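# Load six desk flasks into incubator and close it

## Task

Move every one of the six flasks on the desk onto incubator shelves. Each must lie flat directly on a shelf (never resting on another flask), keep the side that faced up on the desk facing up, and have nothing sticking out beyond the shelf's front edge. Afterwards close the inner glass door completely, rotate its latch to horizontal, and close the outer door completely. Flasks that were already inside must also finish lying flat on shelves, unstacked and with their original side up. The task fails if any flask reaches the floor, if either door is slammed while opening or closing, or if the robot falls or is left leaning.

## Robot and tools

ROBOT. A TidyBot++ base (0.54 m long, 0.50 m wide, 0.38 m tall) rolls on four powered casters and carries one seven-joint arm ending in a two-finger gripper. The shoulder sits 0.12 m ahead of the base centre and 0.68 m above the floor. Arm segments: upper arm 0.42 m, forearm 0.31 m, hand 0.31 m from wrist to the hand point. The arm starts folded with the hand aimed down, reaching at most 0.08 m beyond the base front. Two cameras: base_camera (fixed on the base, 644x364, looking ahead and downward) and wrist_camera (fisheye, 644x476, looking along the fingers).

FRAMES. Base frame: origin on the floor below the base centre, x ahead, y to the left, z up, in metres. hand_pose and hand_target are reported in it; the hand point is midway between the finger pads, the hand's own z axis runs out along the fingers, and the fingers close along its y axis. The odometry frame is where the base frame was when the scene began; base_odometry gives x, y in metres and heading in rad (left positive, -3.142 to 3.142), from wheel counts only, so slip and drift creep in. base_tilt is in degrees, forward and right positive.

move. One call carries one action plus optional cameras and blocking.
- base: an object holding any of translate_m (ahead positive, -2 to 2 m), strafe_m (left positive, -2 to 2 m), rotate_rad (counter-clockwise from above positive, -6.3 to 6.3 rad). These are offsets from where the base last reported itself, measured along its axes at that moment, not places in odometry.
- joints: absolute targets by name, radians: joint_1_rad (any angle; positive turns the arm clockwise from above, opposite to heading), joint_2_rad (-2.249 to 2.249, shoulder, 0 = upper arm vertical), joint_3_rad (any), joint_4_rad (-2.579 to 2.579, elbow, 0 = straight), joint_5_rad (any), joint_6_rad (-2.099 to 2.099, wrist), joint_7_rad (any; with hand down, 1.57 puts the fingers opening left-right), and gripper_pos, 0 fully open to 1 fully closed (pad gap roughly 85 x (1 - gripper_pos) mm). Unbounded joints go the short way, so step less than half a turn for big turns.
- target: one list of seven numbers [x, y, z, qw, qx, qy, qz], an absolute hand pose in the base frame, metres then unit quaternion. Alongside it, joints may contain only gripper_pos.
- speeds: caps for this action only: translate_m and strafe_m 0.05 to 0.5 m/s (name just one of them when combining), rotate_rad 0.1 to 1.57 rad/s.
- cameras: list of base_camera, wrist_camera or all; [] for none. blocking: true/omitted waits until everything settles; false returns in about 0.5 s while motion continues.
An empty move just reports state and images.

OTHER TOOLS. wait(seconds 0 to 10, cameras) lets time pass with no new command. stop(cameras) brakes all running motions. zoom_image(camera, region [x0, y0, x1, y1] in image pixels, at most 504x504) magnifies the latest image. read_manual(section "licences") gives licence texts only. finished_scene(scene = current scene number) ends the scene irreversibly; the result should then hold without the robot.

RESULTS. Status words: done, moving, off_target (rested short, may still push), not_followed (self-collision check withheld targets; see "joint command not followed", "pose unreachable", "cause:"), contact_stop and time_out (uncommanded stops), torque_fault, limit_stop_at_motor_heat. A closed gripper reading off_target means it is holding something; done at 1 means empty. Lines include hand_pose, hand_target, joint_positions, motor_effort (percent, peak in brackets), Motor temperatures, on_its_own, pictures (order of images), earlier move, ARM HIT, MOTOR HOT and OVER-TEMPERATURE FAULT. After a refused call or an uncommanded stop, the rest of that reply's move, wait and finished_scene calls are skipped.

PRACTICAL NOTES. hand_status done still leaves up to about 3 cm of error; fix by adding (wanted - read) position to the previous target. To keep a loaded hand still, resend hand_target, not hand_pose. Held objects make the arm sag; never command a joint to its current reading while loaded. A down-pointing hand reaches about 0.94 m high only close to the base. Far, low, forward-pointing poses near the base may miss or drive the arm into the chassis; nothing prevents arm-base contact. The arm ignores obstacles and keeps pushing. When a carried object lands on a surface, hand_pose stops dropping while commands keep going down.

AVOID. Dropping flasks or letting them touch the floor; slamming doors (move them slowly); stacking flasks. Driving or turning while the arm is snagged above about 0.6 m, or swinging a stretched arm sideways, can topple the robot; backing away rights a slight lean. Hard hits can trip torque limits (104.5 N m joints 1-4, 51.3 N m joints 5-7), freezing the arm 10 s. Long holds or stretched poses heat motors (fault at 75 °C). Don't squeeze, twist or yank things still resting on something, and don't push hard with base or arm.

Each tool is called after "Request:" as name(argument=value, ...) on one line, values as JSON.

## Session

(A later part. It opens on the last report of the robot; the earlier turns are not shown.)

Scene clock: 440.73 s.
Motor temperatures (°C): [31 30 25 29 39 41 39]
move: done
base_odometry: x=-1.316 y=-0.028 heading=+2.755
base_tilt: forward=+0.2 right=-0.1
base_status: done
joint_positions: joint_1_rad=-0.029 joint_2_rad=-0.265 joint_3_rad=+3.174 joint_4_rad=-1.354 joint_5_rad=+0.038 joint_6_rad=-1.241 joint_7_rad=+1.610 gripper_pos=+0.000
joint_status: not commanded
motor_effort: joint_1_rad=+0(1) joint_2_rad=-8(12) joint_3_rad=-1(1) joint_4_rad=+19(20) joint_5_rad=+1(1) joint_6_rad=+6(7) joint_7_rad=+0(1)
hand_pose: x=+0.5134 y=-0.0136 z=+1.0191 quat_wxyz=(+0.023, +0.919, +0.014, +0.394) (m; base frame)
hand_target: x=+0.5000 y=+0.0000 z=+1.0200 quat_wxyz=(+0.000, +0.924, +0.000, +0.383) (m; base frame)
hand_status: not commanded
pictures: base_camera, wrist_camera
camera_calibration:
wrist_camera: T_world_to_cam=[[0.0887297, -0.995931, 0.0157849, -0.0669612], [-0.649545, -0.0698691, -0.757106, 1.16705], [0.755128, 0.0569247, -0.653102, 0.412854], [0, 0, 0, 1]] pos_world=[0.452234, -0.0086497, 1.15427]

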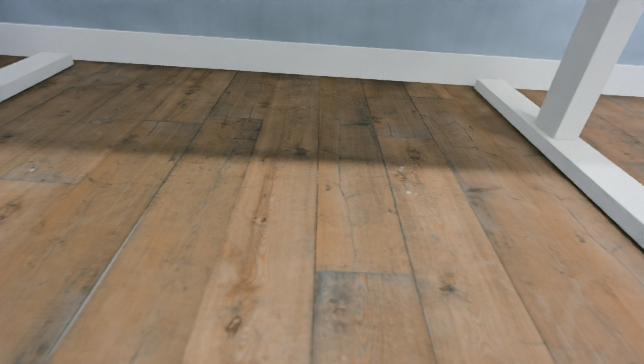

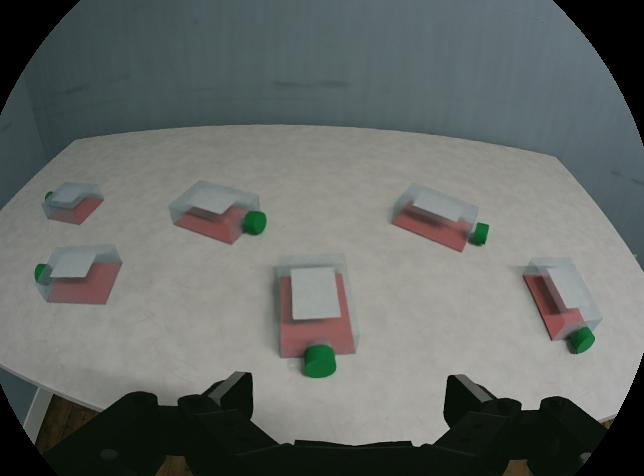

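Request:
move(target=[0.556, -0.001, 0.925, -0.0287, 0.9213, 0.0692, 0.3816])

Request:
zoom_image(camera="wrist_camera", region=[180, 230, 500, 470])

Scene clock: 451.10 s.
Motor temperatures (°C): [31 30 25 29 39 41 39]
move: done
base_odometry: x=-1.316 y=-0.028 heading=+2.755
base_tilt: forward=+0.3 right=-0.1
base_status: not commanded
joint_positions: joint_1_rad=-0.064 joint_2_rad=-0.232 joint_3_rad=+3.289 joint_4_rad=-1.613 joint_5_rad=-0.090 joint_6_rad=-1.033 joint_7_rad=+1.791 gripper_pos=+0.000
joint_status: not commanded
motor_effort: joint_1_rad=+0(1) joint_2_rad=-11(12) joint_3_rad=-1(2) joint_4_rad=+20(22) joint_5_rad=+0(1) joint_6_rad=+5(6) joint_7_rad=+0(0)
hand_pose: x=+0.5402 y=-0.0161 z=+0.9196 quat_wxyz=(-0.006, +0.932, +0.052, +0.359) (m; base frame)
hand_target: x=+0.5560 y=-0.0010 z=+0.9250 quat_wxyz=(-0.029, +0.921, +0.069, +0.382) (m; base frame)
hand_status: done (0.022 m and 4.3 deg from the pose sent, 0.104 m and 8.8 deg at the start)
pictures: base_camera, wrist_camera
camera_calibration:
wrist_camera: T_world_to_cam=[[0.179094, -0.983662, -0.0183057, -0.0875748], [-0.697007, -0.113728, -0.707988, 1.08868], [0.694339, 0.139555, -0.705987, 0.41055], [0, 0, 0, 1]] pos_world=[0.489444, -0.019625, 1.05902]

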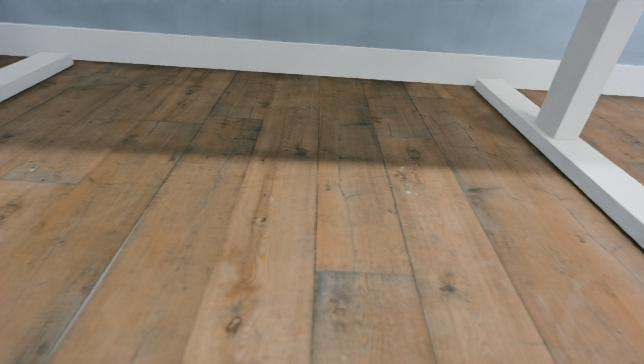

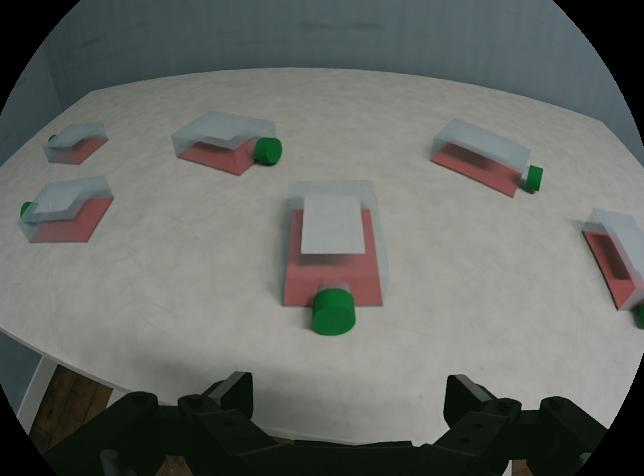

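Scaled by 1.575.

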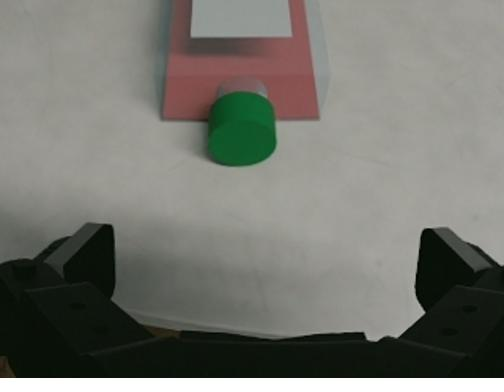

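Request:
move(target=[0.622, 0.0055, 0.890, -0.0439, 0.9178, 0.106, 0.3802], joints={"gripper_pos": 0.25})

Request:
zoom_image(camera="wrist_camera", region=[180, 230, 500, 470])

Scene clock: 461.97 s.
Motor temperatures (°C): [31 30 25 29 39 41 38]
move: done
base_odometry: x=-1.316 y=-0.028 heading=+2.755
base_tilt: forward=+0.3 right=-0.2
base_status: not commanded
joint_positions: joint_1_rad=-0.011 joint_2_rad=-0.059 joint_3_rad=+3.289 joint_4_rad=-1.613 joint_5_rad=-0.261 joint_6_rad=-0.932 joint_7_rad=+2.004 gripper_pos=+0.250
joint_status: all done
motor_effort: joint_1_rad=+0(1) joint_2_rad=-17(20) joint_3_rad=+0(1) joint_4_rad=+20(22) joint_5_rad=-2(2) joint_6_rad=+5(6) joint_7_rad=+0(0)
hand_pose: x=+0.6043 y=-0.0017 z=+0.8695 quat_wxyz=(-0.033, +0.934, +0.098, +0.342) (m; base frame)
hand_target: x=+0.6220 y=+0.0055 z=+0.8900 quat_wxyz=(-0.044, +0.918, +0.106, +0.380) (m; base frame)
hand_status: done (0.028 m and 5.0 deg from the pose sent, 0.090 m and 8.1 deg at the start)
pictures: base_camera, wrist_camera
camera_calibration:
wrist_camera: T_world_to_cam=[[0.27991, -0.959122, -0.0416675, -0.126418], [-0.707203, -0.176649, -0.684587, 1.08521], [0.649241, 0.22109, -0.72774, 0.374922], [0, 0, 0, 1]] pos_world=[0.559435, -0.0124406, 1.0105]

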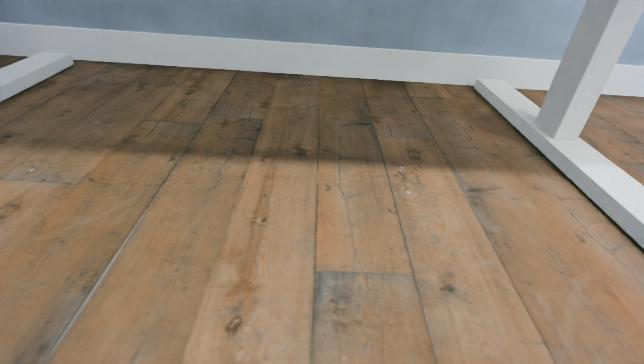

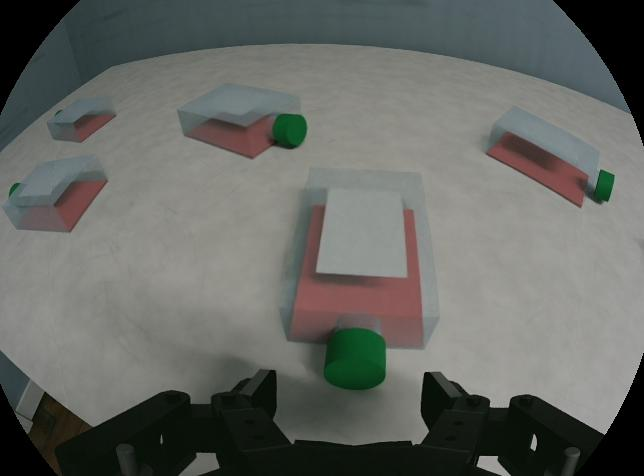

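Scaled by 1.575.

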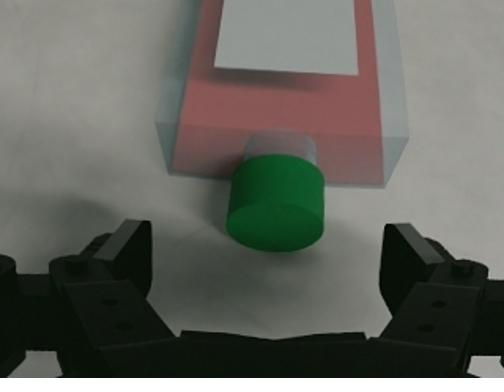

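Request:
move(target=[0.6477, 0.0005, 0.8855, -0.0382, 0.9193, 0.0922, 0.3808])

Request:
zoom_image(camera="wrist_camera", region=[180, 230, 500, 470])

Scene clock: 472.67 s.
Motor temperatures (°C): [31 30 25 29 39 41 38]
move: done
base_odometry: x=-1.316 y=-0.028 heading=+2.755
base_tilt: forward=+0.3 right=-0.1
base_status: not commanded
joint_positions: joint_1_rad=+0.036 joint_2_rad=-0.010 joint_3_rad=+3.250 joint_4_rad=-1.577 joint_5_rad=-0.263 joint_6_rad=-0.902 joint_7_rad=+2.005 gripper_pos=+0.250
joint_status: not commanded
motor_effort: joint_1_rad=+0(1) joint_2_rad=-19(21) joint_3_rad=-1(1) joint_4_rad=+21(21) joint_5_rad=-1(2) joint_6_rad=+5(5) joint_7_rad=+0(0)
hand_pose: x=+0.6282 y=-0.0091 z=+0.8686 quat_wxyz=(-0.026, +0.932, +0.092, +0.349) (m; base frame)
hand_target: x=+0.6477 y=+0.0005 z=+0.8855 quat_wxyz=(-0.038, +0.919, +0.092, +0.381) (m; base frame)
hand_status: done (0.028 m and 4.2 deg from the pose sent, 0.046 m and 4.8 deg at the start)
pictures: base_camera, wrist_camera
camera_calibration:
wrist_camera: T_world_to_cam=[[0.265749, -0.963607, -0.0289618, -0.142403], [-0.699742, -0.17214, -0.693347, 1.10308], [0.663128, 0.204522, -0.720022, 0.344817], [0, 0, 0, 1]] pos_world=[0.581054, -0.01786, 1.00897]

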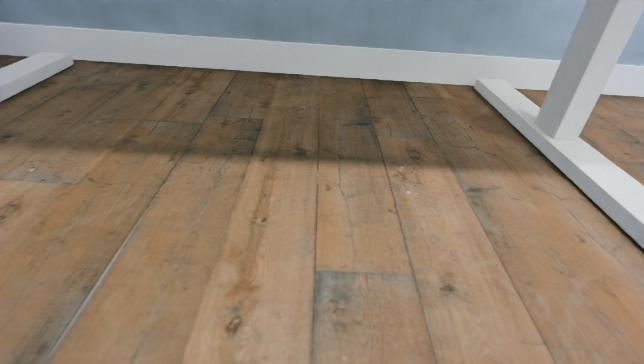

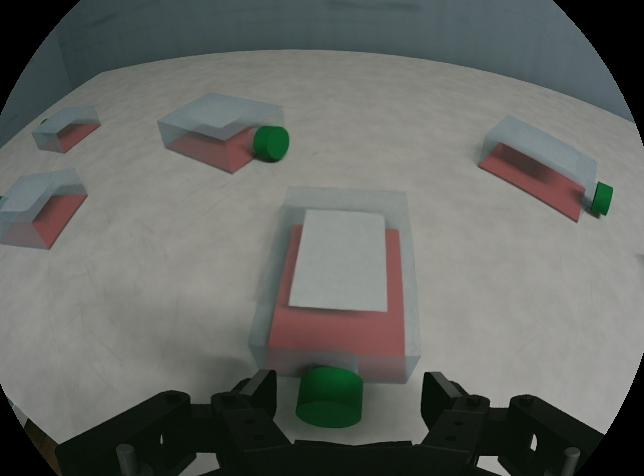

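Scaled by 1.575.

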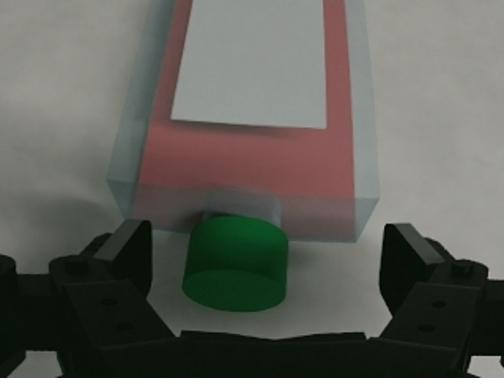

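Request:
move(target=[0.651, 0.009, 0.876, -0.0382, 0.9193, 0.0922, 0.3808], cameras=["wrist_camera"])

Request:
zoom_image(camera="wrist_camera", region=[200, 270, 480, 476])

Scene clock: 493.13 s.
Motor temperatures (°C): [31 30 25 29 39 41 38]
move: done
base_odometry: x=-1.316 y=-0.028 heading=+2.755
base_tilt: forward=+0.2 right=-0.2
base_status: not commanded
joint_positions: joint_1_rad=+0.036 joint_2_rad=-0.009 joint_3_rad=+3.234 joint_4_rad=-1.585 joint_5_rad=-0.263 joint_6_rad=-0.863 joint_7_rad=+2.005 gripper_pos=+0.250
joint_status: not commanded
motor_effort: joint_1_rad=+0(1) joint_2_rad=-19(19) joint_3_rad=+0(1) joint_4_rad=+21(21) joint_5_rad=-1(2) joint_6_rad=+5(5) joint_7_rad=+0(0)
hand_pose: x=+0.6357 y=-0.0036 z=+0.8717 quat_wxyz=(-0.024, +0.927, +0.097, +0.362) (m; base frame)
hand_target: x=+0.6510 y=+0.0090 z=+0.8760 quat_wxyz=(-0.038, +0.919, +0.092, +0.381) (m; base frame)
hand_status: done (0.020 m and 2.9 deg from the pose sent, 0.030 m and 4.2 deg at the start)
pictures: wrist_camera
camera_calibration:
wrist_camera: T_world_to_cam=[[0.272567, -0.961987, -0.0169801, -0.153778], [-0.678039, -0.179533, -0.712763, 1.11462], [0.68262, 0.205789, -0.7012, 0.312135], [0, 0, 0, 1]] pos_world=[0.584603, -0.0120555, 1.01072]

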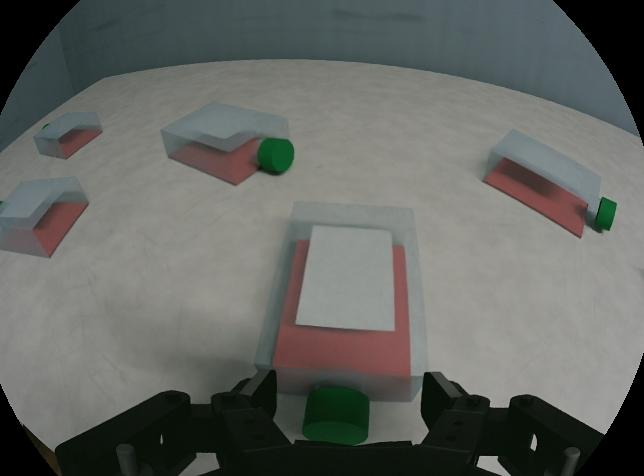

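Scaled by 1.800.

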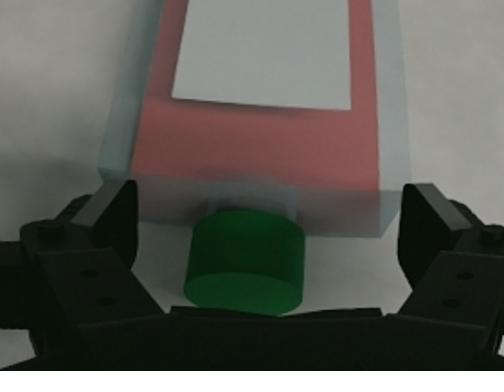

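Request:
move(target=[0.643, 0.015, 0.865, -0.0382, 0.9193, 0.0922, 0.3808], cameras=["wrist_camera"])

Request:
zoom_image(camera="wrist_camera", region=[200, 270, 480, 476])

Scene clock: 505.37 s.
Motor temperatures (°C): [31 30 25 29 39 41 38]
move: done
base_odometry: x=-1.316 y=-0.028 heading=+2.755
base_tilt: forward=+0.2 right=-0.2
base_status: not commanded
joint_positions: joint_1_rad=+0.032 joint_2_rad=-0.009 joint_3_rad=+3.234 joint_4_rad=-1.633 joint_5_rad=-0.263 joint_6_rad=-0.826 joint_7_rad=+2.005 gripper_pos=+0.250
joint_status: not commanded
motor_effort: joint_1_rad=+0(1) joint_2_rad=-19(20) joint_3_rad=+0(1) joint_4_rad=+20(22) joint_5_rad=-1(2) joint_6_rad=+5(6) joint_7_rad=+0(0)
hand_pose: x=+0.6326 y=-0.0028 z=+0.8538 quat_wxyz=(-0.024, +0.929, +0.094, +0.356) (m; base frame)
hand_target: x=+0.6430 y=+0.0150 z=+0.8650 quat_wxyz=(-0.038, +0.919, +0.092, +0.381) (m; base frame)
hand_status: done (0.023 m and 3.5 deg from the pose sent, 0.021 m and 2.9 deg at the start)
pictures: wrist_camera
camera_calibration:
wrist_camera: T_world_to_cam=[[0.267614, -0.96328, -0.021773, -0.145306], [-0.688085, -0.175245, -0.704151, 1.09894], [0.674479, 0.203423, -0.709716, 0.31399], [0, 0, 0, 1]] pos_world=[0.583269, -0.0112598, 0.993498]

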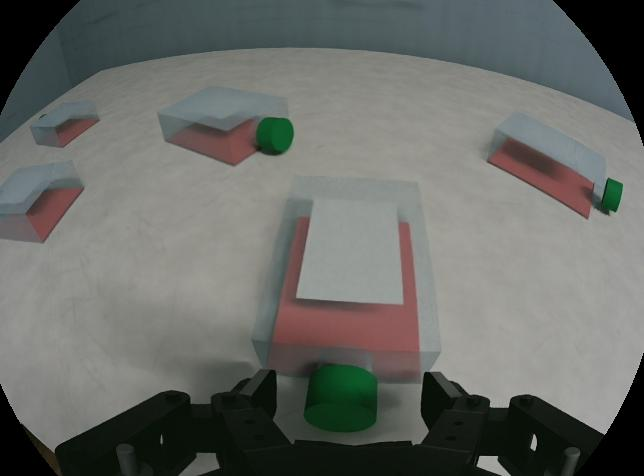

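Scaled by 1.800.

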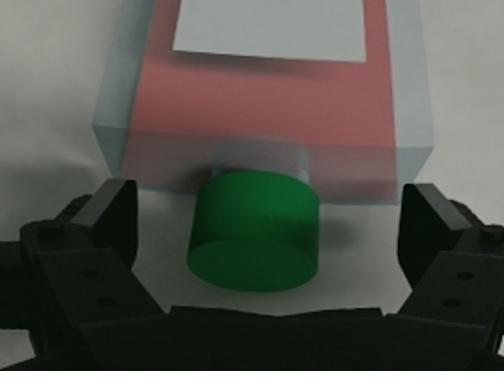

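Request:
move(target=[0.641, 0.019, 0.875, -0.0382, 0.9193, 0.0922, 0.3808], cameras=["wrist_camera"])

Request:
zoom_image(camera="wrist_camera", region=[200, 270, 480, 476])

Scene clock: 508.27 s.
Motor temperatures (°C): [31 30 25 29 39 41 38]
move: done
base_odometry: x=-1.316 y=-0.028 heading=+2.755
base_tilt: forward=+0.3 right=+0.0
base_status: not commanded
joint_positions: joint_1_rad=+0.025 joint_2_rad=-0.009 joint_3_rad=+3.234 joint_4_rad=-1.624 joint_5_rad=-0.263 joint_6_rad=-0.826 joint_7_rad=+2.002 gripper_pos=+0.250
joint_status: not commanded
motor_effort: joint_1_rad=+0(1) joint_2_rad=-19(20) joint_3_rad=+0(1) joint_4_rad=+20(22) joint_5_rad=-1(2) joint_6_rad=+5(5) joint_7_rad=+0(0)
hand_pose: x=+0.6349 y=+0.0004 z=+0.8586 quat_wxyz=(-0.025, +0.928, +0.096, +0.360) (m; base frame)
hand_target: x=+0.6410 y=+0.0190 z=+0.8750 quat_wxyz=(-0.038, +0.919, +0.092, +0.381) (m; base frame)
hand_status: done (0.026 m and 3.0 deg from the pose sent, 0.032 m and 3.5 deg at the start)
pictures: wrist_camera
camera_calibration:
wrist_camera: T_world_to_cam=[[0.271895, -0.962113, -0.0203102, -0.146668], [-0.680976, -0.177447, -0.710482, 1.1054], [0.67996, 0.207007, -0.703422, 0.306239], [0, 0, 0, 1]] pos_world=[0.584398, -0.00835518, 0.997801]

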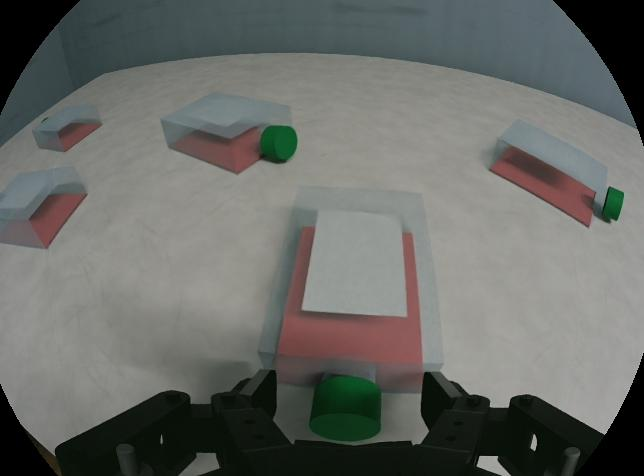

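Scaled by 1.800.

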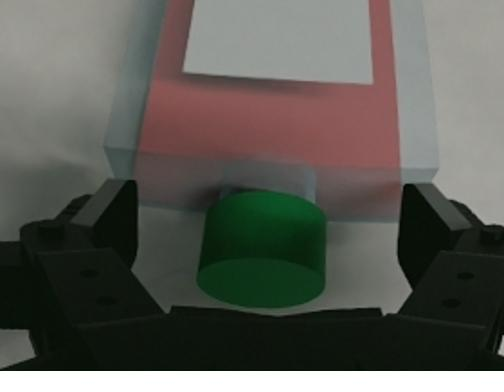

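Request:
move(joints={"gripper_pos": 0.6}, cameras=["wrist_camera"])

Request:
zoom_image(camera="wrist_camera", region=[200, 270, 480, 476])

Scene clock: 510.27 s.
Motor temperatures (°C): [31 30 25 29 39 41 38]
move: done
base_odometry: x=-1.316 y=-0.028 heading=+2.755
base_tilt: forward=+0.2 right=-0.1
base_status: not commanded
joint_positions: joint_1_rad=+0.025 joint_2_rad=-0.009 joint_3_rad=+3.234 joint_4_rad=-1.624 joint_5_rad=-0.263 joint_6_rad=-0.826 joint_7_rad=+2.002 gripper_pos=+0.600
joint_status: all done
motor_effort: joint_1_rad=+0(0) joint_2_rad=-19(19) joint_3_rad=+0(1) joint_4_rad=+21(22) joint_5_rad=-2(2) joint_6_rad=+5(6) joint_7_rad=+0(0)
hand_pose: x=+0.6349 y=+0.0004 z=+0.8586 quat_wxyz=(-0.025, +0.928, +0.096, +0.360) (m; base frame)
hand_target: x=+0.6410 y=+0.0190 z=+0.8750 quat_wxyz=(-0.038, +0.919, +0.092, +0.381) (m; base frame)
hand_status: not commanded
pictures: wrist_camera
camera_calibration:
wrist_camera: T_world_to_cam=[[0.271895, -0.962113, -0.0203102, -0.146668], [-0.680976, -0.177447, -0.710482, 1.1054], [0.67996, 0.207007, -0.703422, 0.306239], [0, 0, 0, 1]] pos_world=[0.584398, -0.00835518, 0.997801]

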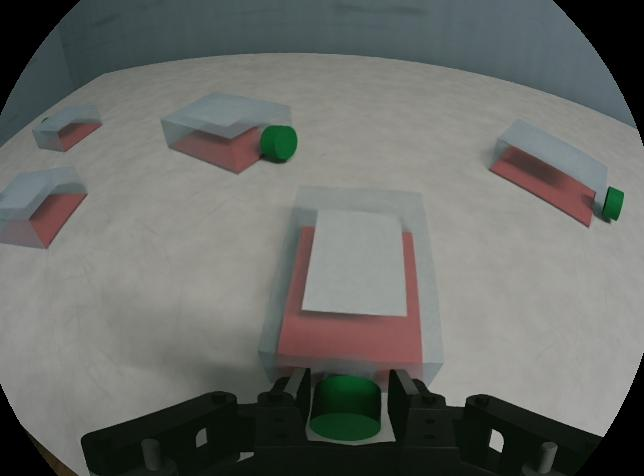

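Scaled by 1.800.

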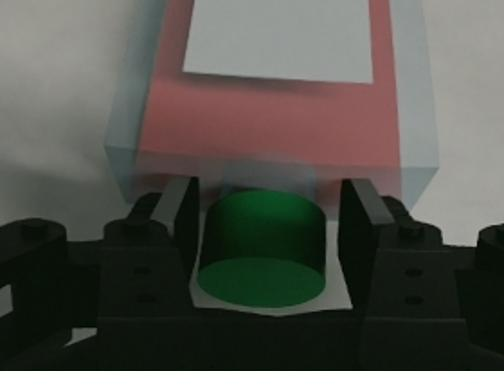

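Request:
move(joints={"gripper_pos": 0.78}, cameras=["wrist_camera"])

Request:
zoom_image(camera="wrist_camera", region=[200, 270, 480, 476])

Scene clock: 514.67 s.
Motor temperatures (°C): [31 30 25 29 39 41 38]
move: off_target
base_odometry: x=-1.316 y=-0.028 heading=+2.755
base_tilt: forward=+0.2 right=-0.1
base_status: not commanded
joint_positions: joint_1_rad=+0.025 joint_2_rad=-0.010 joint_3_rad=+3.234 joint_4_rad=-1.623 joint_5_rad=-0.263 joint_6_rad=-0.826 joint_7_rad=+2.002 gripper_pos=+0.703
joint_status: gripper_pos off_target (ended at +0.703, target +0.780)
motor_effort: joint_1_rad=+0(0) joint_2_rad=-20(20) joint_3_rad=-1(1) joint_4_rad=+21(21) joint_5_rad=-1(2) joint_6_rad=+6(6) joint_7_rad=+0(0)
hand_pose: x=+0.6350 y=+0.0003 z=+0.8593 quat_wxyz=(-0.025, +0.927, +0.096, +0.361) (m; base frame)
hand_target: x=+0.6410 y=+0.0190 z=+0.8750 quat_wxyz=(-0.038, +0.919, +0.092, +0.381) (m; base frame)
hand_status: not commanded
pictures: wrist_camera
camera_calibration:
wrist_camera: T_world_to_cam=[[0.27192, -0.962116, -0.019788, -0.147259], [-0.679985, -0.177551, -0.711404, 1.10615], [0.68094, 0.2069, -0.702505, 0.305331], [0, 0, 0, 1]] pos_world=[0.584298, -0.00845524, 0.998504]

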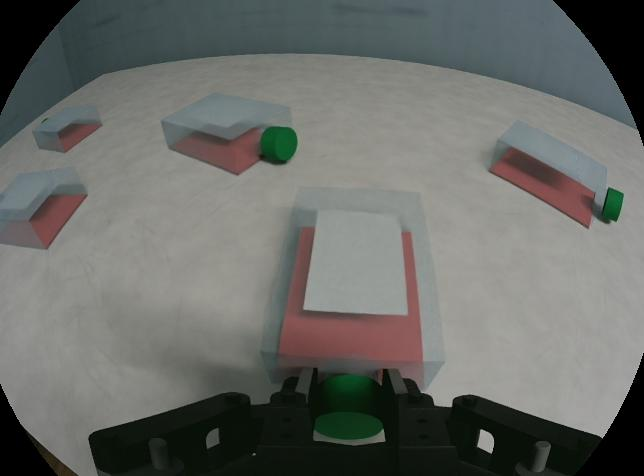

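Scaled by 1.800.

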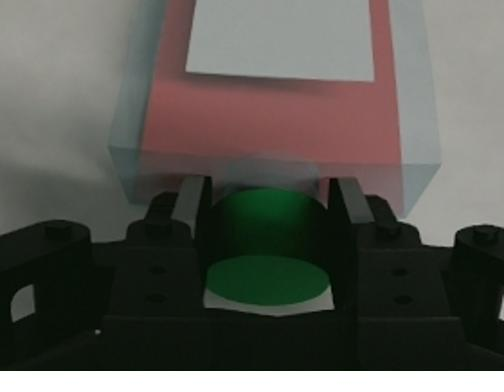

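Request:
move(target=[0.641, 0.019, 0.93, -0.0382, 0.9193, 0.0922, 0.3808], joints={"gripper_pos": 0.85}, cameras=["wrist_camera"])

Scene clock: 517.93 s.
Motor temperatures (°C): [31 30 25 29 39 41 38]
move: off_target
base_odometry: x=-1.316 y=-0.028 heading=+2.755
base_tilt: forward=+0.3 right=-0.1
base_status: not commanded
joint_positions: joint_1_rad=+0.025 joint_2_rad=-0.010 joint_3_rad=+3.233 joint_4_rad=-1.452 joint_5_rad=-0.263 joint_6_rad=-0.918 joint_7_rad=+1.977 gripper_pos=+0.703
joint_status: gripper_pos off_target (ended at +0.703, target +0.850)
motor_effort: joint_1_rad=+0(0) joint_2_rad=-20(21) joint_3_rad=+0(1) joint_4_rad=+22(23) joint_5_rad=-2(2) joint_6_rad=+6(6) joint_7_rad=+0(1)
hand_pose: x=+0.6500 y=+0.0036 z=+0.9304 quat_wxyz=(-0.025, +0.912, +0.098, +0.397) (m; base frame)
hand_target: x=+0.6410 y=+0.0190 z=+0.9300 quat_wxyz=(-0.038, +0.919, +0.092, +0.381) (m; base frame)
hand_status: done (0.018 m and 2.7 deg from the pose sent, 0.073 m and 2.9 deg at the start)
pictures: wrist_camera
camera_calibration:
wrist_camera: T_world_to_cam=[[0.278848, -0.960324, -0.00476061, -0.165212], [-0.62063, -0.176424, -0.763998, 1.17777], [0.732845, 0.215993, -0.645201, 0.257308], [0, 0, 0, 1]] pos_world=[0.588463, -0.00644623, 1.06504]

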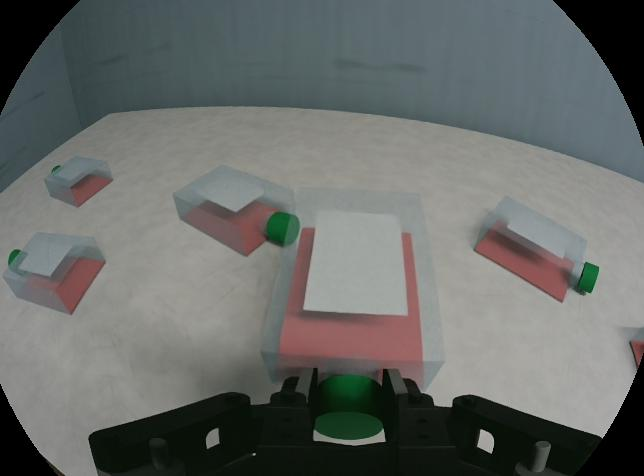

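Request:
move(target=[0.48, 0.0, 1.03, 0, 0.9239, 0, 0.3827], cameras=[])

Request:
move(base={"translate_m": -1.237, "strafe_m": -0.76, "rotate_rad": -1.571}, speeds={"rotate_rad": 0.5})

Scene clock: 533.97 s.
Motor temperatures (°C): [31 30 25 29 39 41 38]
move: done
base_odometry: x=-1.316 y=-0.028 heading=+2.755
base_tilt: forward=+0.3 right=-0.1
base_status: not commanded
joint_positions: joint_1_rad=+0.007 joint_2_rad=-0.299 joint_3_rad=+3.174 joint_4_rad=-1.333 joint_5_rad=-0.071 joint_6_rad=-1.290 joint_7_rad=+1.636 gripper_pos=+0.703
joint_status: not commanded
motor_effort: joint_1_rad=+0(1) joint_2_rad=-8(22) joint_3_rad=+1(1) joint_4_rad=+20(23) joint_5_rad=+0(2) joint_6_rad=+7(7) joint_7_rad=+0(1)
hand_pose: x=+0.4928 y=+0.0049 z=+1.0324 quat_wxyz=(-0.019, +0.917, +0.015, +0.398) (m; base frame)
hand_target: x=+0.4800 y=+0.0000 z=+1.0300 quat_wxyz=(+0.000, +0.924, +0.000, +0.383) (m; base frame)
hand_status: done (0.014 m and 3.4 deg from the pose sent, 0.197 m and 11.8 deg at the start)
pictures: none
No camera images: "cameras" was empty.

Scene clock: 538.37 s.
Motor temperatures (°C): [31 30 25 29 39 41 38]
move: done
base_odometry: x=+0.117 y=+0.210 heading=+1.183
base_tilt: forward=+0.2 right=-0.1
base_status: done
joint_positions: joint_1_rad=-0.003 joint_2_rad=-0.297 joint_3_rad=+3.157 joint_4_rad=-1.333 joint_5_rad=-0.059 joint_6_rad=-1.293 joint_7_rad=+1.635 gripper_pos=+0.703
joint_status: not commanded
motor_effort: joint_1_rad=+0(2) joint_2_rad=-7(11) joint_3_rad=+0(4) joint_4_rad=+19(21) joint_5_rad=+0(2) joint_6_rad=+7(7) joint_7_rad=+0(1)
hand_pose: x=+0.4925 y=+0.0128 z=+1.0307 quat_wxyz=(-0.016, +0.918, +0.026, +0.396) (m; base frame)
hand_target: x=+0.4800 y=+0.0000 z=+1.0300 quat_wxyz=(+0.000, +0.924, +0.000, +0.383) (m; base frame)
hand_status: not commanded
pictures: base_camera, wrist_camera
camera_calibration:
wrist_camera: T_world_to_cam=[[0.142741, -0.988674, -0.0463536, -0.00169839], [-0.644405, -0.0572854, -0.762536, 1.16699], [0.751244, 0.138715, -0.645283, 0.427428], [0, 0, 0, 1]] pos_world=[0.431153, 0.00588134, 1.1656]

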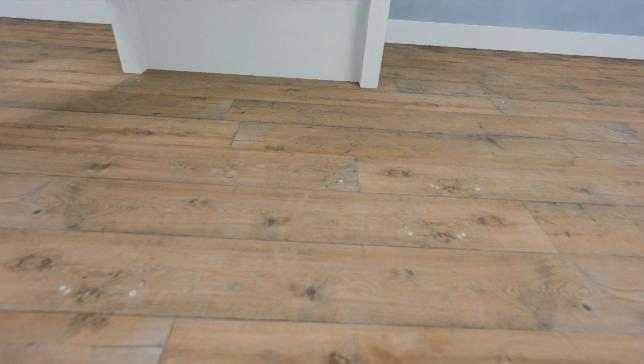

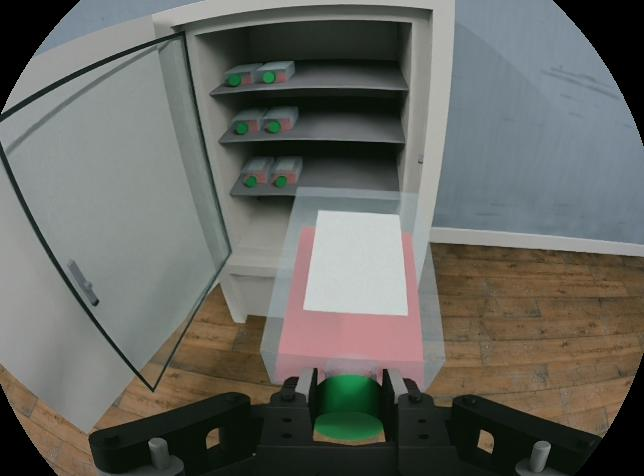

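Request:
move(base={"translate_m": 0.548, "strafe_m": 0.081}, speeds={"translate_m": 0.3}, cameras=[])

Request:
move(target=[0.45, 0.0, 0.75, 0, 0.9239, 0, 0.3827])

Request:
zoom_image(camera="wrist_camera", region=[150, 0, 500, 280])

Scene clock: 560.60 s.
Motor temperatures (°C): [31 30 25 29 39 41 38]
move: done
base_odometry: x=+0.249 y=+0.748 heading=+1.183
base_tilt: forward=+0.2 right=-0.1
base_status: done
joint_positions: joint_1_rad=-0.003 joint_2_rad=-0.297 joint_3_rad=+3.157 joint_4_rad=-1.333 joint_5_rad=-0.059 joint_6_rad=-1.295 joint_7_rad=+1.635 gripper_pos=+0.703
joint_status: not commanded
motor_effort: joint_1_rad=+0(1) joint_2_rad=-7(10) joint_3_rad=-1(1) joint_4_rad=+20(21) joint_5_rad=+0(0) joint_6_rad=+7(7) joint_7_rad=+0(1)
hand_pose: x=+0.4921 y=+0.0128 z=+1.0301 quat_wxyz=(-0.016, +0.918, +0.027, +0.395) (m; base frame)
hand_target: x=+0.4800 y=+0.0000 z=+1.0300 quat_wxyz=(+0.000, +0.924, +0.000, +0.383) (m; base frame)
hand_status: not commanded
pictures: none
No camera images: "cameras" was empty.

Scene clock: 563.20 s.
Motor temperatures (°C): [31 30 25 29 39 41 38]
move: done
base_odometry: x=+0.249 y=+0.748 heading=+1.183
base_tilt: forward=+0.3 right=-0.2
base_status: not commanded
joint_positions: joint_1_rad=-0.003 joint_2_rad=-0.444 joint_3_rad=+3.157 joint_4_rad=-2.315 joint_5_rad=-0.059 joint_6_rad=-0.566 joint_7_rad=+1.635 gripper_pos=+0.703
joint_status: not commanded
motor_effort: joint_1_rad=+0(0) joint_2_rad=-3(8) joint_3_rad=+1(1) joint_4_rad=+20(22) joint_5_rad=+0(0) joint_6_rad=+6(7) joint_7_rad=+0(0)
hand_pose: x=+0.4405 y=+0.0071 z=+0.7319 quat_wxyz=(-0.014, +0.938, +0.005, +0.345) (m; base frame)
hand_target: x=+0.4500 y=+0.0000 z=+0.7500 quat_wxyz=(+0.000, +0.924, +0.000, +0.383) (m; base frame)
hand_status: done (0.022 m and 4.9 deg from the pose sent, 0.284 m and 3.9 deg at the start)
pictures: base_camera, wrist_camera
camera_calibration:
wrist_camera: T_world_to_cam=[[0.0965589, -0.993014, -0.0678247, 0.0223218], [-0.725514, -0.0235694, -0.687804, 0.886052], [0.6814, 0.115621, -0.722721, 0.362104], [0, 0, 0, 1]] pos_world=[0.39395, 0.00118255, 0.872644]

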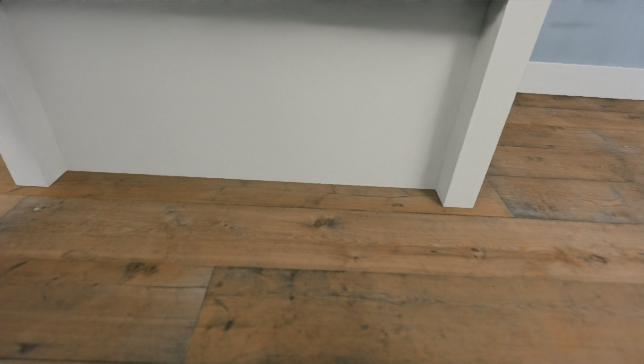

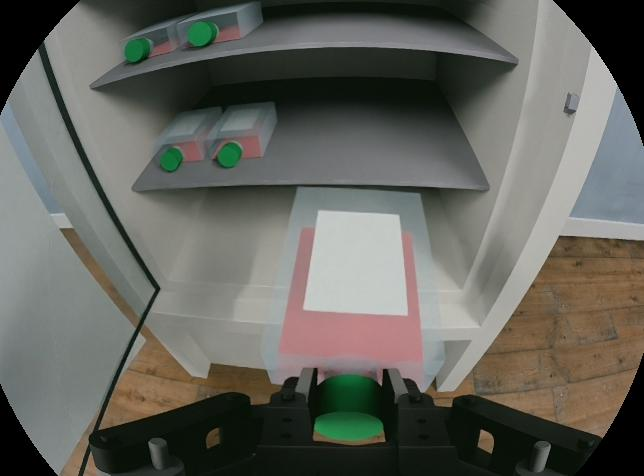

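Scaled by 1.440.

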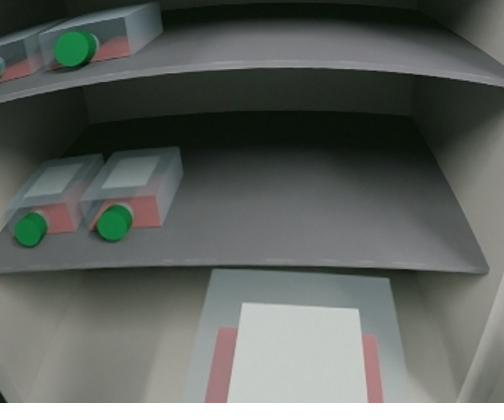

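Request:
move(target=[0.60, 0.025, 0.71, 0, 0.917, 0, 0.399], cameras=["wrist_camera"])

Request:
zoom_image(camera="wrist_camera", region=[100, 0, 540, 300])

Scene clock: 583.13 s.
Motor temperatures (°C): [31 30 25 29 39 41 38]
move: done
base_odometry: x=+0.249 y=+0.748 heading=+1.183
base_tilt: forward=+0.3 right=-0.1
base_status: not commanded
joint_positions: joint_1_rad=-0.012 joint_2_rad=-0.014 joint_3_rad=+3.102 joint_4_rad=-2.213 joint_5_rad=+0.372 joint_6_rad=-0.216 joint_7_rad=+1.130 gripper_pos=+0.703
joint_status: not commanded
motor_effort: joint_1_rad=+0(1) joint_2_rad=-16(17) joint_3_rad=+0(2) joint_4_rad=+18(21) joint_5_rad=+1(1) joint_6_rad=+6(7) joint_7_rad=+0(0)
hand_pose: x=+0.5772 y=+0.0010 z=+0.6891 quat_wxyz=(+0.013, +0.931, -0.025, +0.364) (m; base frame)
hand_target: x=+0.6000 y=+0.0250 z=+0.7100 quat_wxyz=(+0.000, +0.917, +0.000, +0.399) (m; base frame)
hand_status: done (0.039 m and 5.4 deg from the pose sent, 0.162 m and 6.8 deg at the start)
pictures: wrist_camera
camera_calibration:
wrist_camera: T_world_to_cam=[[0.0220341, -0.999071, -0.0370385, 0.0219852], [-0.698233, 0.011137, -0.715784, 0.959157], [0.715532, 0.0416331, -0.697338, 0.201675], [0, 0, 0, 1]] pos_world=[0.524925, 0.00288623, 0.827999]

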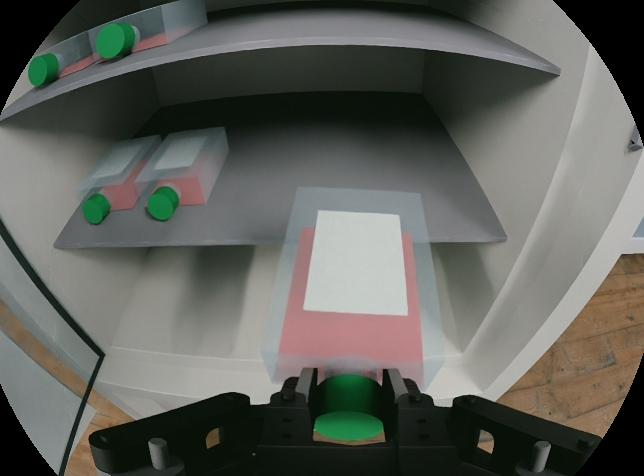

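Scaled by 1.145.

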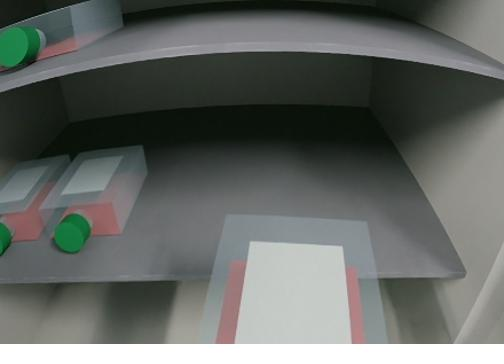

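Request:
move(target=[0.70, 0.062, 0.712, -0.01, 0.917, 0.023, 0.399], cameras=["wrist_camera"])

Request:
zoom_image(camera="wrist_camera", region=[100, 0, 540, 300])

Scene clock: 591.97 s.
Motor temperatures (°C): [31 30 25 29 39 41 38]
move: done
base_odometry: x=+0.249 y=+0.748 heading=+1.183
base_tilt: forward=+0.3 right=-0.2
base_status: not commanded
joint_positions: joint_1_rad=-0.259 joint_2_rad=+0.212 joint_3_rad=+3.285 joint_4_rad=-1.946 joint_5_rad=+0.193 joint_6_rad=-0.214 joint_7_rad=+1.320 gripper_pos=+0.703
joint_status: not commanded
motor_effort: joint_1_rad=+0(1) joint_2_rad=-25(27) joint_3_rad=-1(2) joint_4_rad=+19(19) joint_5_rad=+0(1) joint_6_rad=+6(6) joint_7_rad=+0(0)
hand_pose: x=+0.6853 y=+0.0572 z=+0.6975 quat_wxyz=(-0.002, +0.925, +0.024, +0.379) (m; base frame)
hand_target: x=+0.7000 y=+0.0620 z=+0.7120 quat_wxyz=(-0.010, +0.917, +0.023, +0.399) (m; base frame)
hand_status: done (0.021 m and 2.6 deg from the pose sent, 0.139 m and 7.5 deg at the start)
pictures: wrist_camera
camera_calibration:
wrist_camera: T_world_to_cam=[[0.126202, -0.991682, -0.0252761, -0.00401971], [-0.67151, -0.0666469, -0.737992, 1.04161], [0.73017, 0.11011, -0.674335, 0.0978026], [0, 0, 0, 1]] pos_world=[0.628544, 0.0546646, 0.834549]

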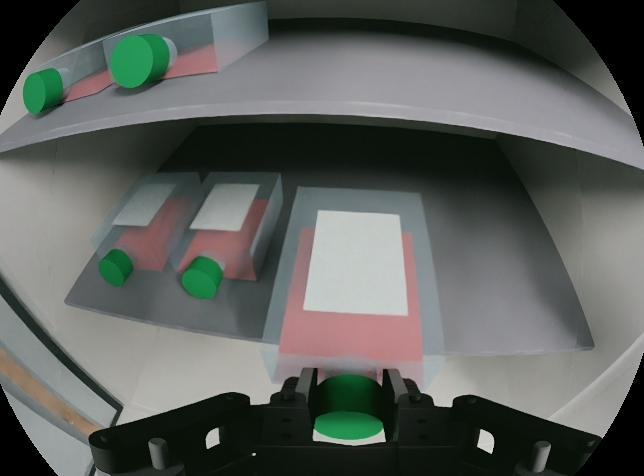

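Scaled by 1.145.

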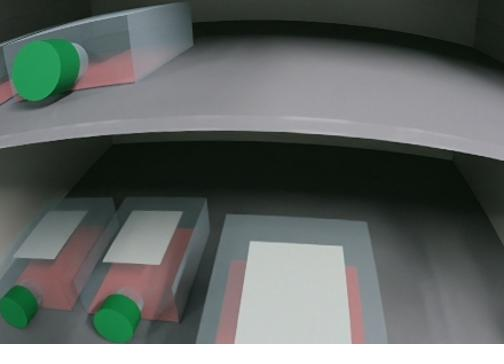

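Request:
move(target=[0.772, 0.050, 0.694, -0.004, 0.9228, 0.010, 0.3855], cameras=["wrist_camera"])

Request:
zoom_image(camera="wrist_camera", region=[100, 120, 540, 470])

Scene clock: 600.17 s.
Motor temperatures (°C): [31 30 25 29 39 41 38]
move: done
base_odometry: x=+0.249 y=+0.748 heading=+1.183
base_tilt: forward=+0.3 right=-0.1
base_status: not commanded
joint_positions: joint_1_rad=-0.196 joint_2_rad=+0.392 joint_3_rad=+3.276 joint_4_rad=-1.729 joint_5_rad=+0.117 joint_6_rad=-0.214 joint_7_rad=+1.395 gripper_pos=+0.703
joint_status: not commanded
motor_effort: joint_1_rad=+0(1) joint_2_rad=-31(33) joint_3_rad=+1(2) joint_4_rad=+19(20) joint_5_rad=+1(1) joint_6_rad=+6(7) joint_7_rad=+1(1)
hand_pose: x=+0.7728 y=+0.0412 z=+0.6933 quat_wxyz=(+0.009, +0.918, +0.010, +0.396) (m; base frame)
hand_target: x=+0.7720 y=+0.0500 z=+0.6940 quat_wxyz=(-0.004, +0.923, +0.010, +0.385) (m; base frame)
hand_status: done (0.009 m and 2.0 deg from the pose sent, 0.087 m and 1.8 deg at the start)
pictures: wrist_camera
camera_calibration:
wrist_camera: T_world_to_cam=[[0.092493, -0.995613, -0.0141229, -0.0124934], [-0.646132, -0.0492221, -0.761636, 1.09235], [0.7576, 0.0795713, -0.647851, -0.0054104], [0, 0, 0, 1]] pos_world=[0.711058, 0.0417598, 0.828293]

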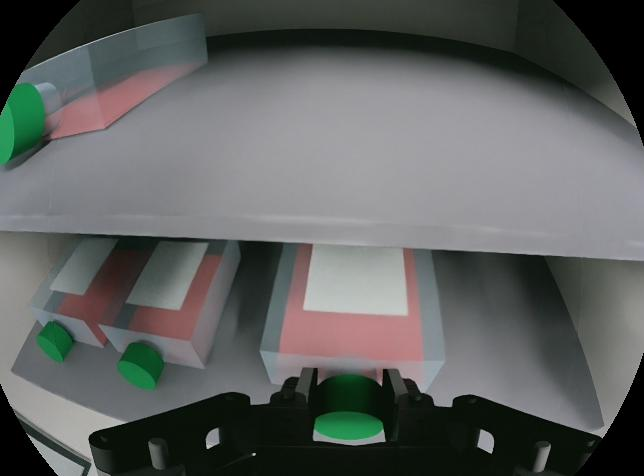

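Scaled by 1.145.

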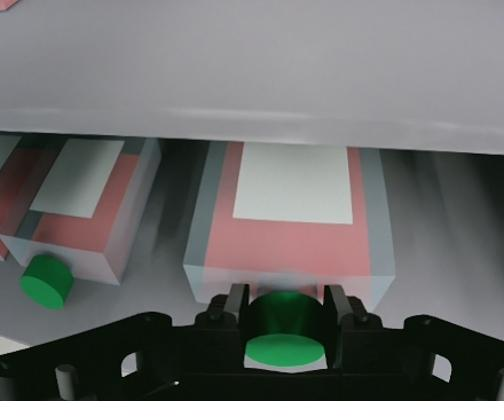

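Request:
move(target=[0.750, 0.052, 0.671, -0.004, 0.9347, 0.010, 0.3552], cameras=["wrist_camera"])

Request:
zoom_image(camera="wrist_camera", region=[100, 120, 540, 470])

Scene clock: 608.23 s.
Motor temperatures (°C): [31 30 25 29 39 41 38]
move: done
base_odometry: x=+0.249 y=+0.748 heading=+1.183
base_tilt: forward=+0.3 right=-0.2
base_status: not commanded
joint_positions: joint_1_rad=-0.196 joint_2_rad=+0.392 joint_3_rad=+3.270 joint_4_rad=-1.745 joint_5_rad=+0.115 joint_6_rad=-0.239 joint_7_rad=+1.396 gripper_pos=+0.703
joint_status: not commanded
motor_effort: joint_1_rad=+0(1) joint_2_rad=-31(33) joint_3_rad=+0(1) joint_4_rad=+19(20) joint_5_rad=+1(1) joint_6_rad=+6(7) joint_7_rad=+0(0)
hand_pose: x=+0.7610 y=+0.0428 z=+0.6796 quat_wxyz=(+0.009, +0.926, +0.011, +0.377) (m; base frame)
hand_target: x=+0.7500 y=+0.0520 z=+0.6710 quat_wxyz=(-0.004, +0.935, +0.010, +0.355) (m; base frame)
hand_status: done (0.017 m and 3.1 deg from the pose sent, 0.034 m and 5.3 deg at the start)
pictures: wrist_camera
camera_calibration:
wrist_camera: T_world_to_cam=[[0.0935251, -0.995484, -0.0162383, -0.00940105], [-0.676896, -0.0516166, -0.734267, 1.07932], [0.730113, 0.079664, -0.678667, 0.036318], [0, 0, 0, 1]] pos_world=[0.704951, 0.043459, 0.817005]

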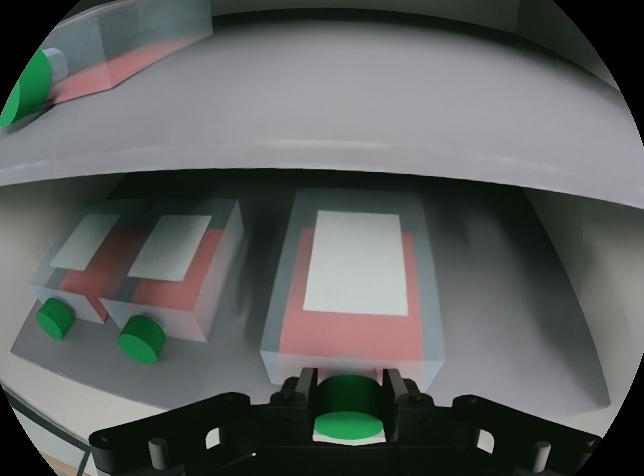

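Scaled by 1.145.

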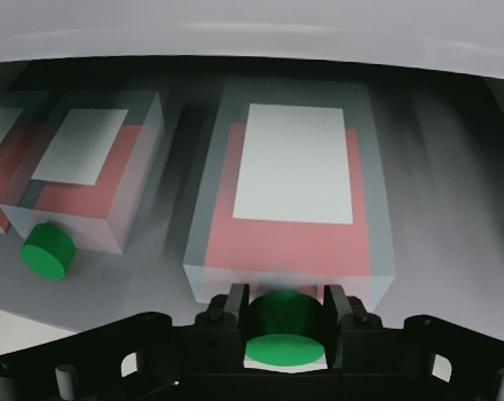

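Request:
move(target=[0.746, 0.052, 0.654, -0.004, 0.9402, 0.010, 0.3404], cameras=["wrist_camera"])

Request:
zoom_image(camera="wrist_camera", region=[100, 120, 540, 470])

Scene clock: 614.53 s.
Motor temperatures (°C): [31 30 25 29 39 41 38]
move: done
base_odometry: x=+0.249 y=+0.748 heading=+1.183
base_tilt: forward=+0.2 right=-0.2
base_status: not commanded
joint_positions: joint_1_rad=-0.194 joint_2_rad=+0.407 joint_3_rad=+3.263 joint_4_rad=-1.745 joint_5_rad=+0.111 joint_6_rad=-0.241 joint_7_rad=+1.397 gripper_pos=+0.703
joint_status: not commanded
motor_effort: joint_1_rad=+0(1) joint_2_rad=-32(33) joint_3_rad=+0(1) joint_4_rad=+19(20) joint_5_rad=+1(1) joint_6_rad=+6(6) joint_7_rad=+0(1)
hand_pose: x=+0.7603 y=+0.0451 z=+0.6698 quat_wxyz=(+0.007, +0.929, +0.011, +0.369) (m; base frame)
hand_target: x=+0.7460 y=+0.0520 z=+0.6540 quat_wxyz=(-0.004, +0.940, +0.010, +0.340) (m; base frame)
hand_status: done (0.022 m and 3.8 deg from the pose sent, 0.031 m and 4.7 deg at the start)
pictures: wrist_camera
camera_calibration:
wrist_camera: T_world_to_cam=[[0.0946541, -0.995305, -0.0202084, -0.00539142], [-0.688856, -0.0508287, -0.723114, 1.07329], [0.718692, 0.0823664, -0.690433, 0.0464748], [0, 0, 0, 1]] pos_world=[0.706453, 0.0453599, 0.808091]

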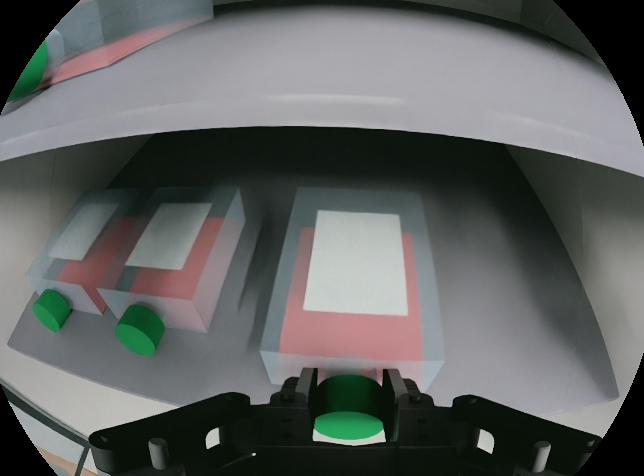

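Scaled by 1.145.

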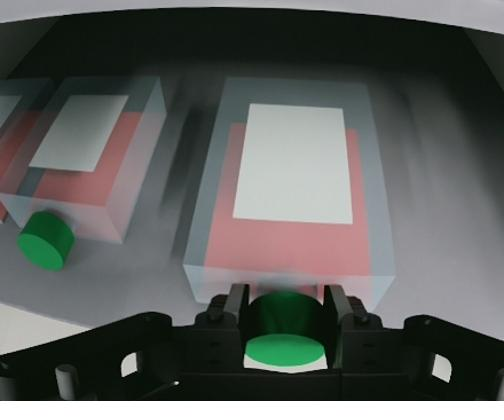

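Request:
move(target=[0.742, 0.052, 0.640, -0.004, 0.943, 0.010, 0.3325], cameras=["wrist_camera"])

Request:
zoom_image(camera="wrist_camera", region=[100, 120, 540, 470])

Scene clock: 617.53 s.
Motor temperatures (°C): [31 30 25 29 39 41 38]
move: done
base_odometry: x=+0.249 y=+0.748 heading=+1.183
base_tilt: forward=+0.3 right=-0.2
base_status: not commanded
joint_positions: joint_1_rad=-0.194 joint_2_rad=+0.421 joint_3_rad=+3.263 joint_4_rad=-1.759 joint_5_rad=+0.105 joint_6_rad=-0.241 joint_7_rad=+1.399 gripper_pos=+0.703
joint_status: not commanded
motor_effort: joint_1_rad=+0(0) joint_2_rad=-32(33) joint_3_rad=+1(1) joint_4_rad=+18(20) joint_5_rad=+0(1) joint_6_rad=+6(7) joint_7_rad=+0(0)
hand_pose: x=+0.7541 y=+0.0446 z=+0.6539 quat_wxyz=(+0.008, +0.934, +0.010, +0.356) (m; base frame)
hand_target: x=+0.7420 y=+0.0520 z=+0.6400 quat_wxyz=(-0.004, +0.943, +0.010, +0.333) (m; base frame)
hand_status: done (0.020 m and 3.2 deg from the pose sent, 0.036 m and 4.7 deg at the start)
pictures: wrist_camera
camera_calibration:
wrist_camera: T_world_to_cam=[[0.0917809, -0.995535, -0.0220592, -0.00226785], [-0.709409, -0.0498244, -0.703033, 1.05983], [0.698795, 0.0801741, -0.710815, 0.0684485], [0, 0, 0, 1]] pos_world=[0.704228, 0.0450597, 0.793698]

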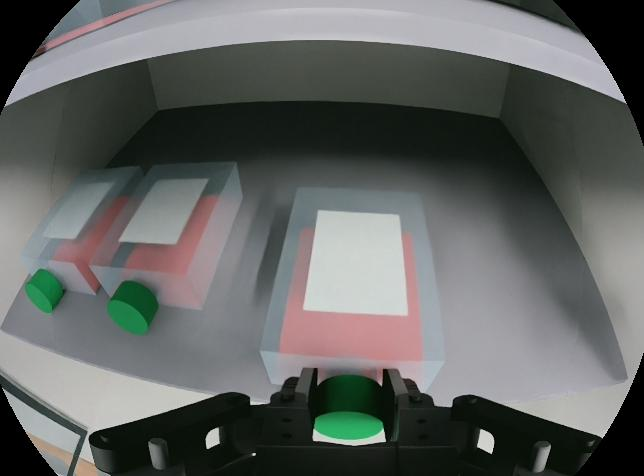

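Scaled by 1.145.

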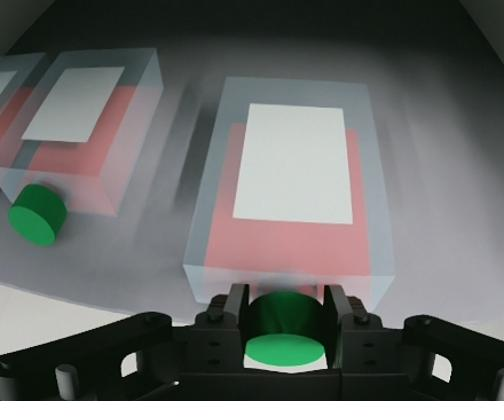

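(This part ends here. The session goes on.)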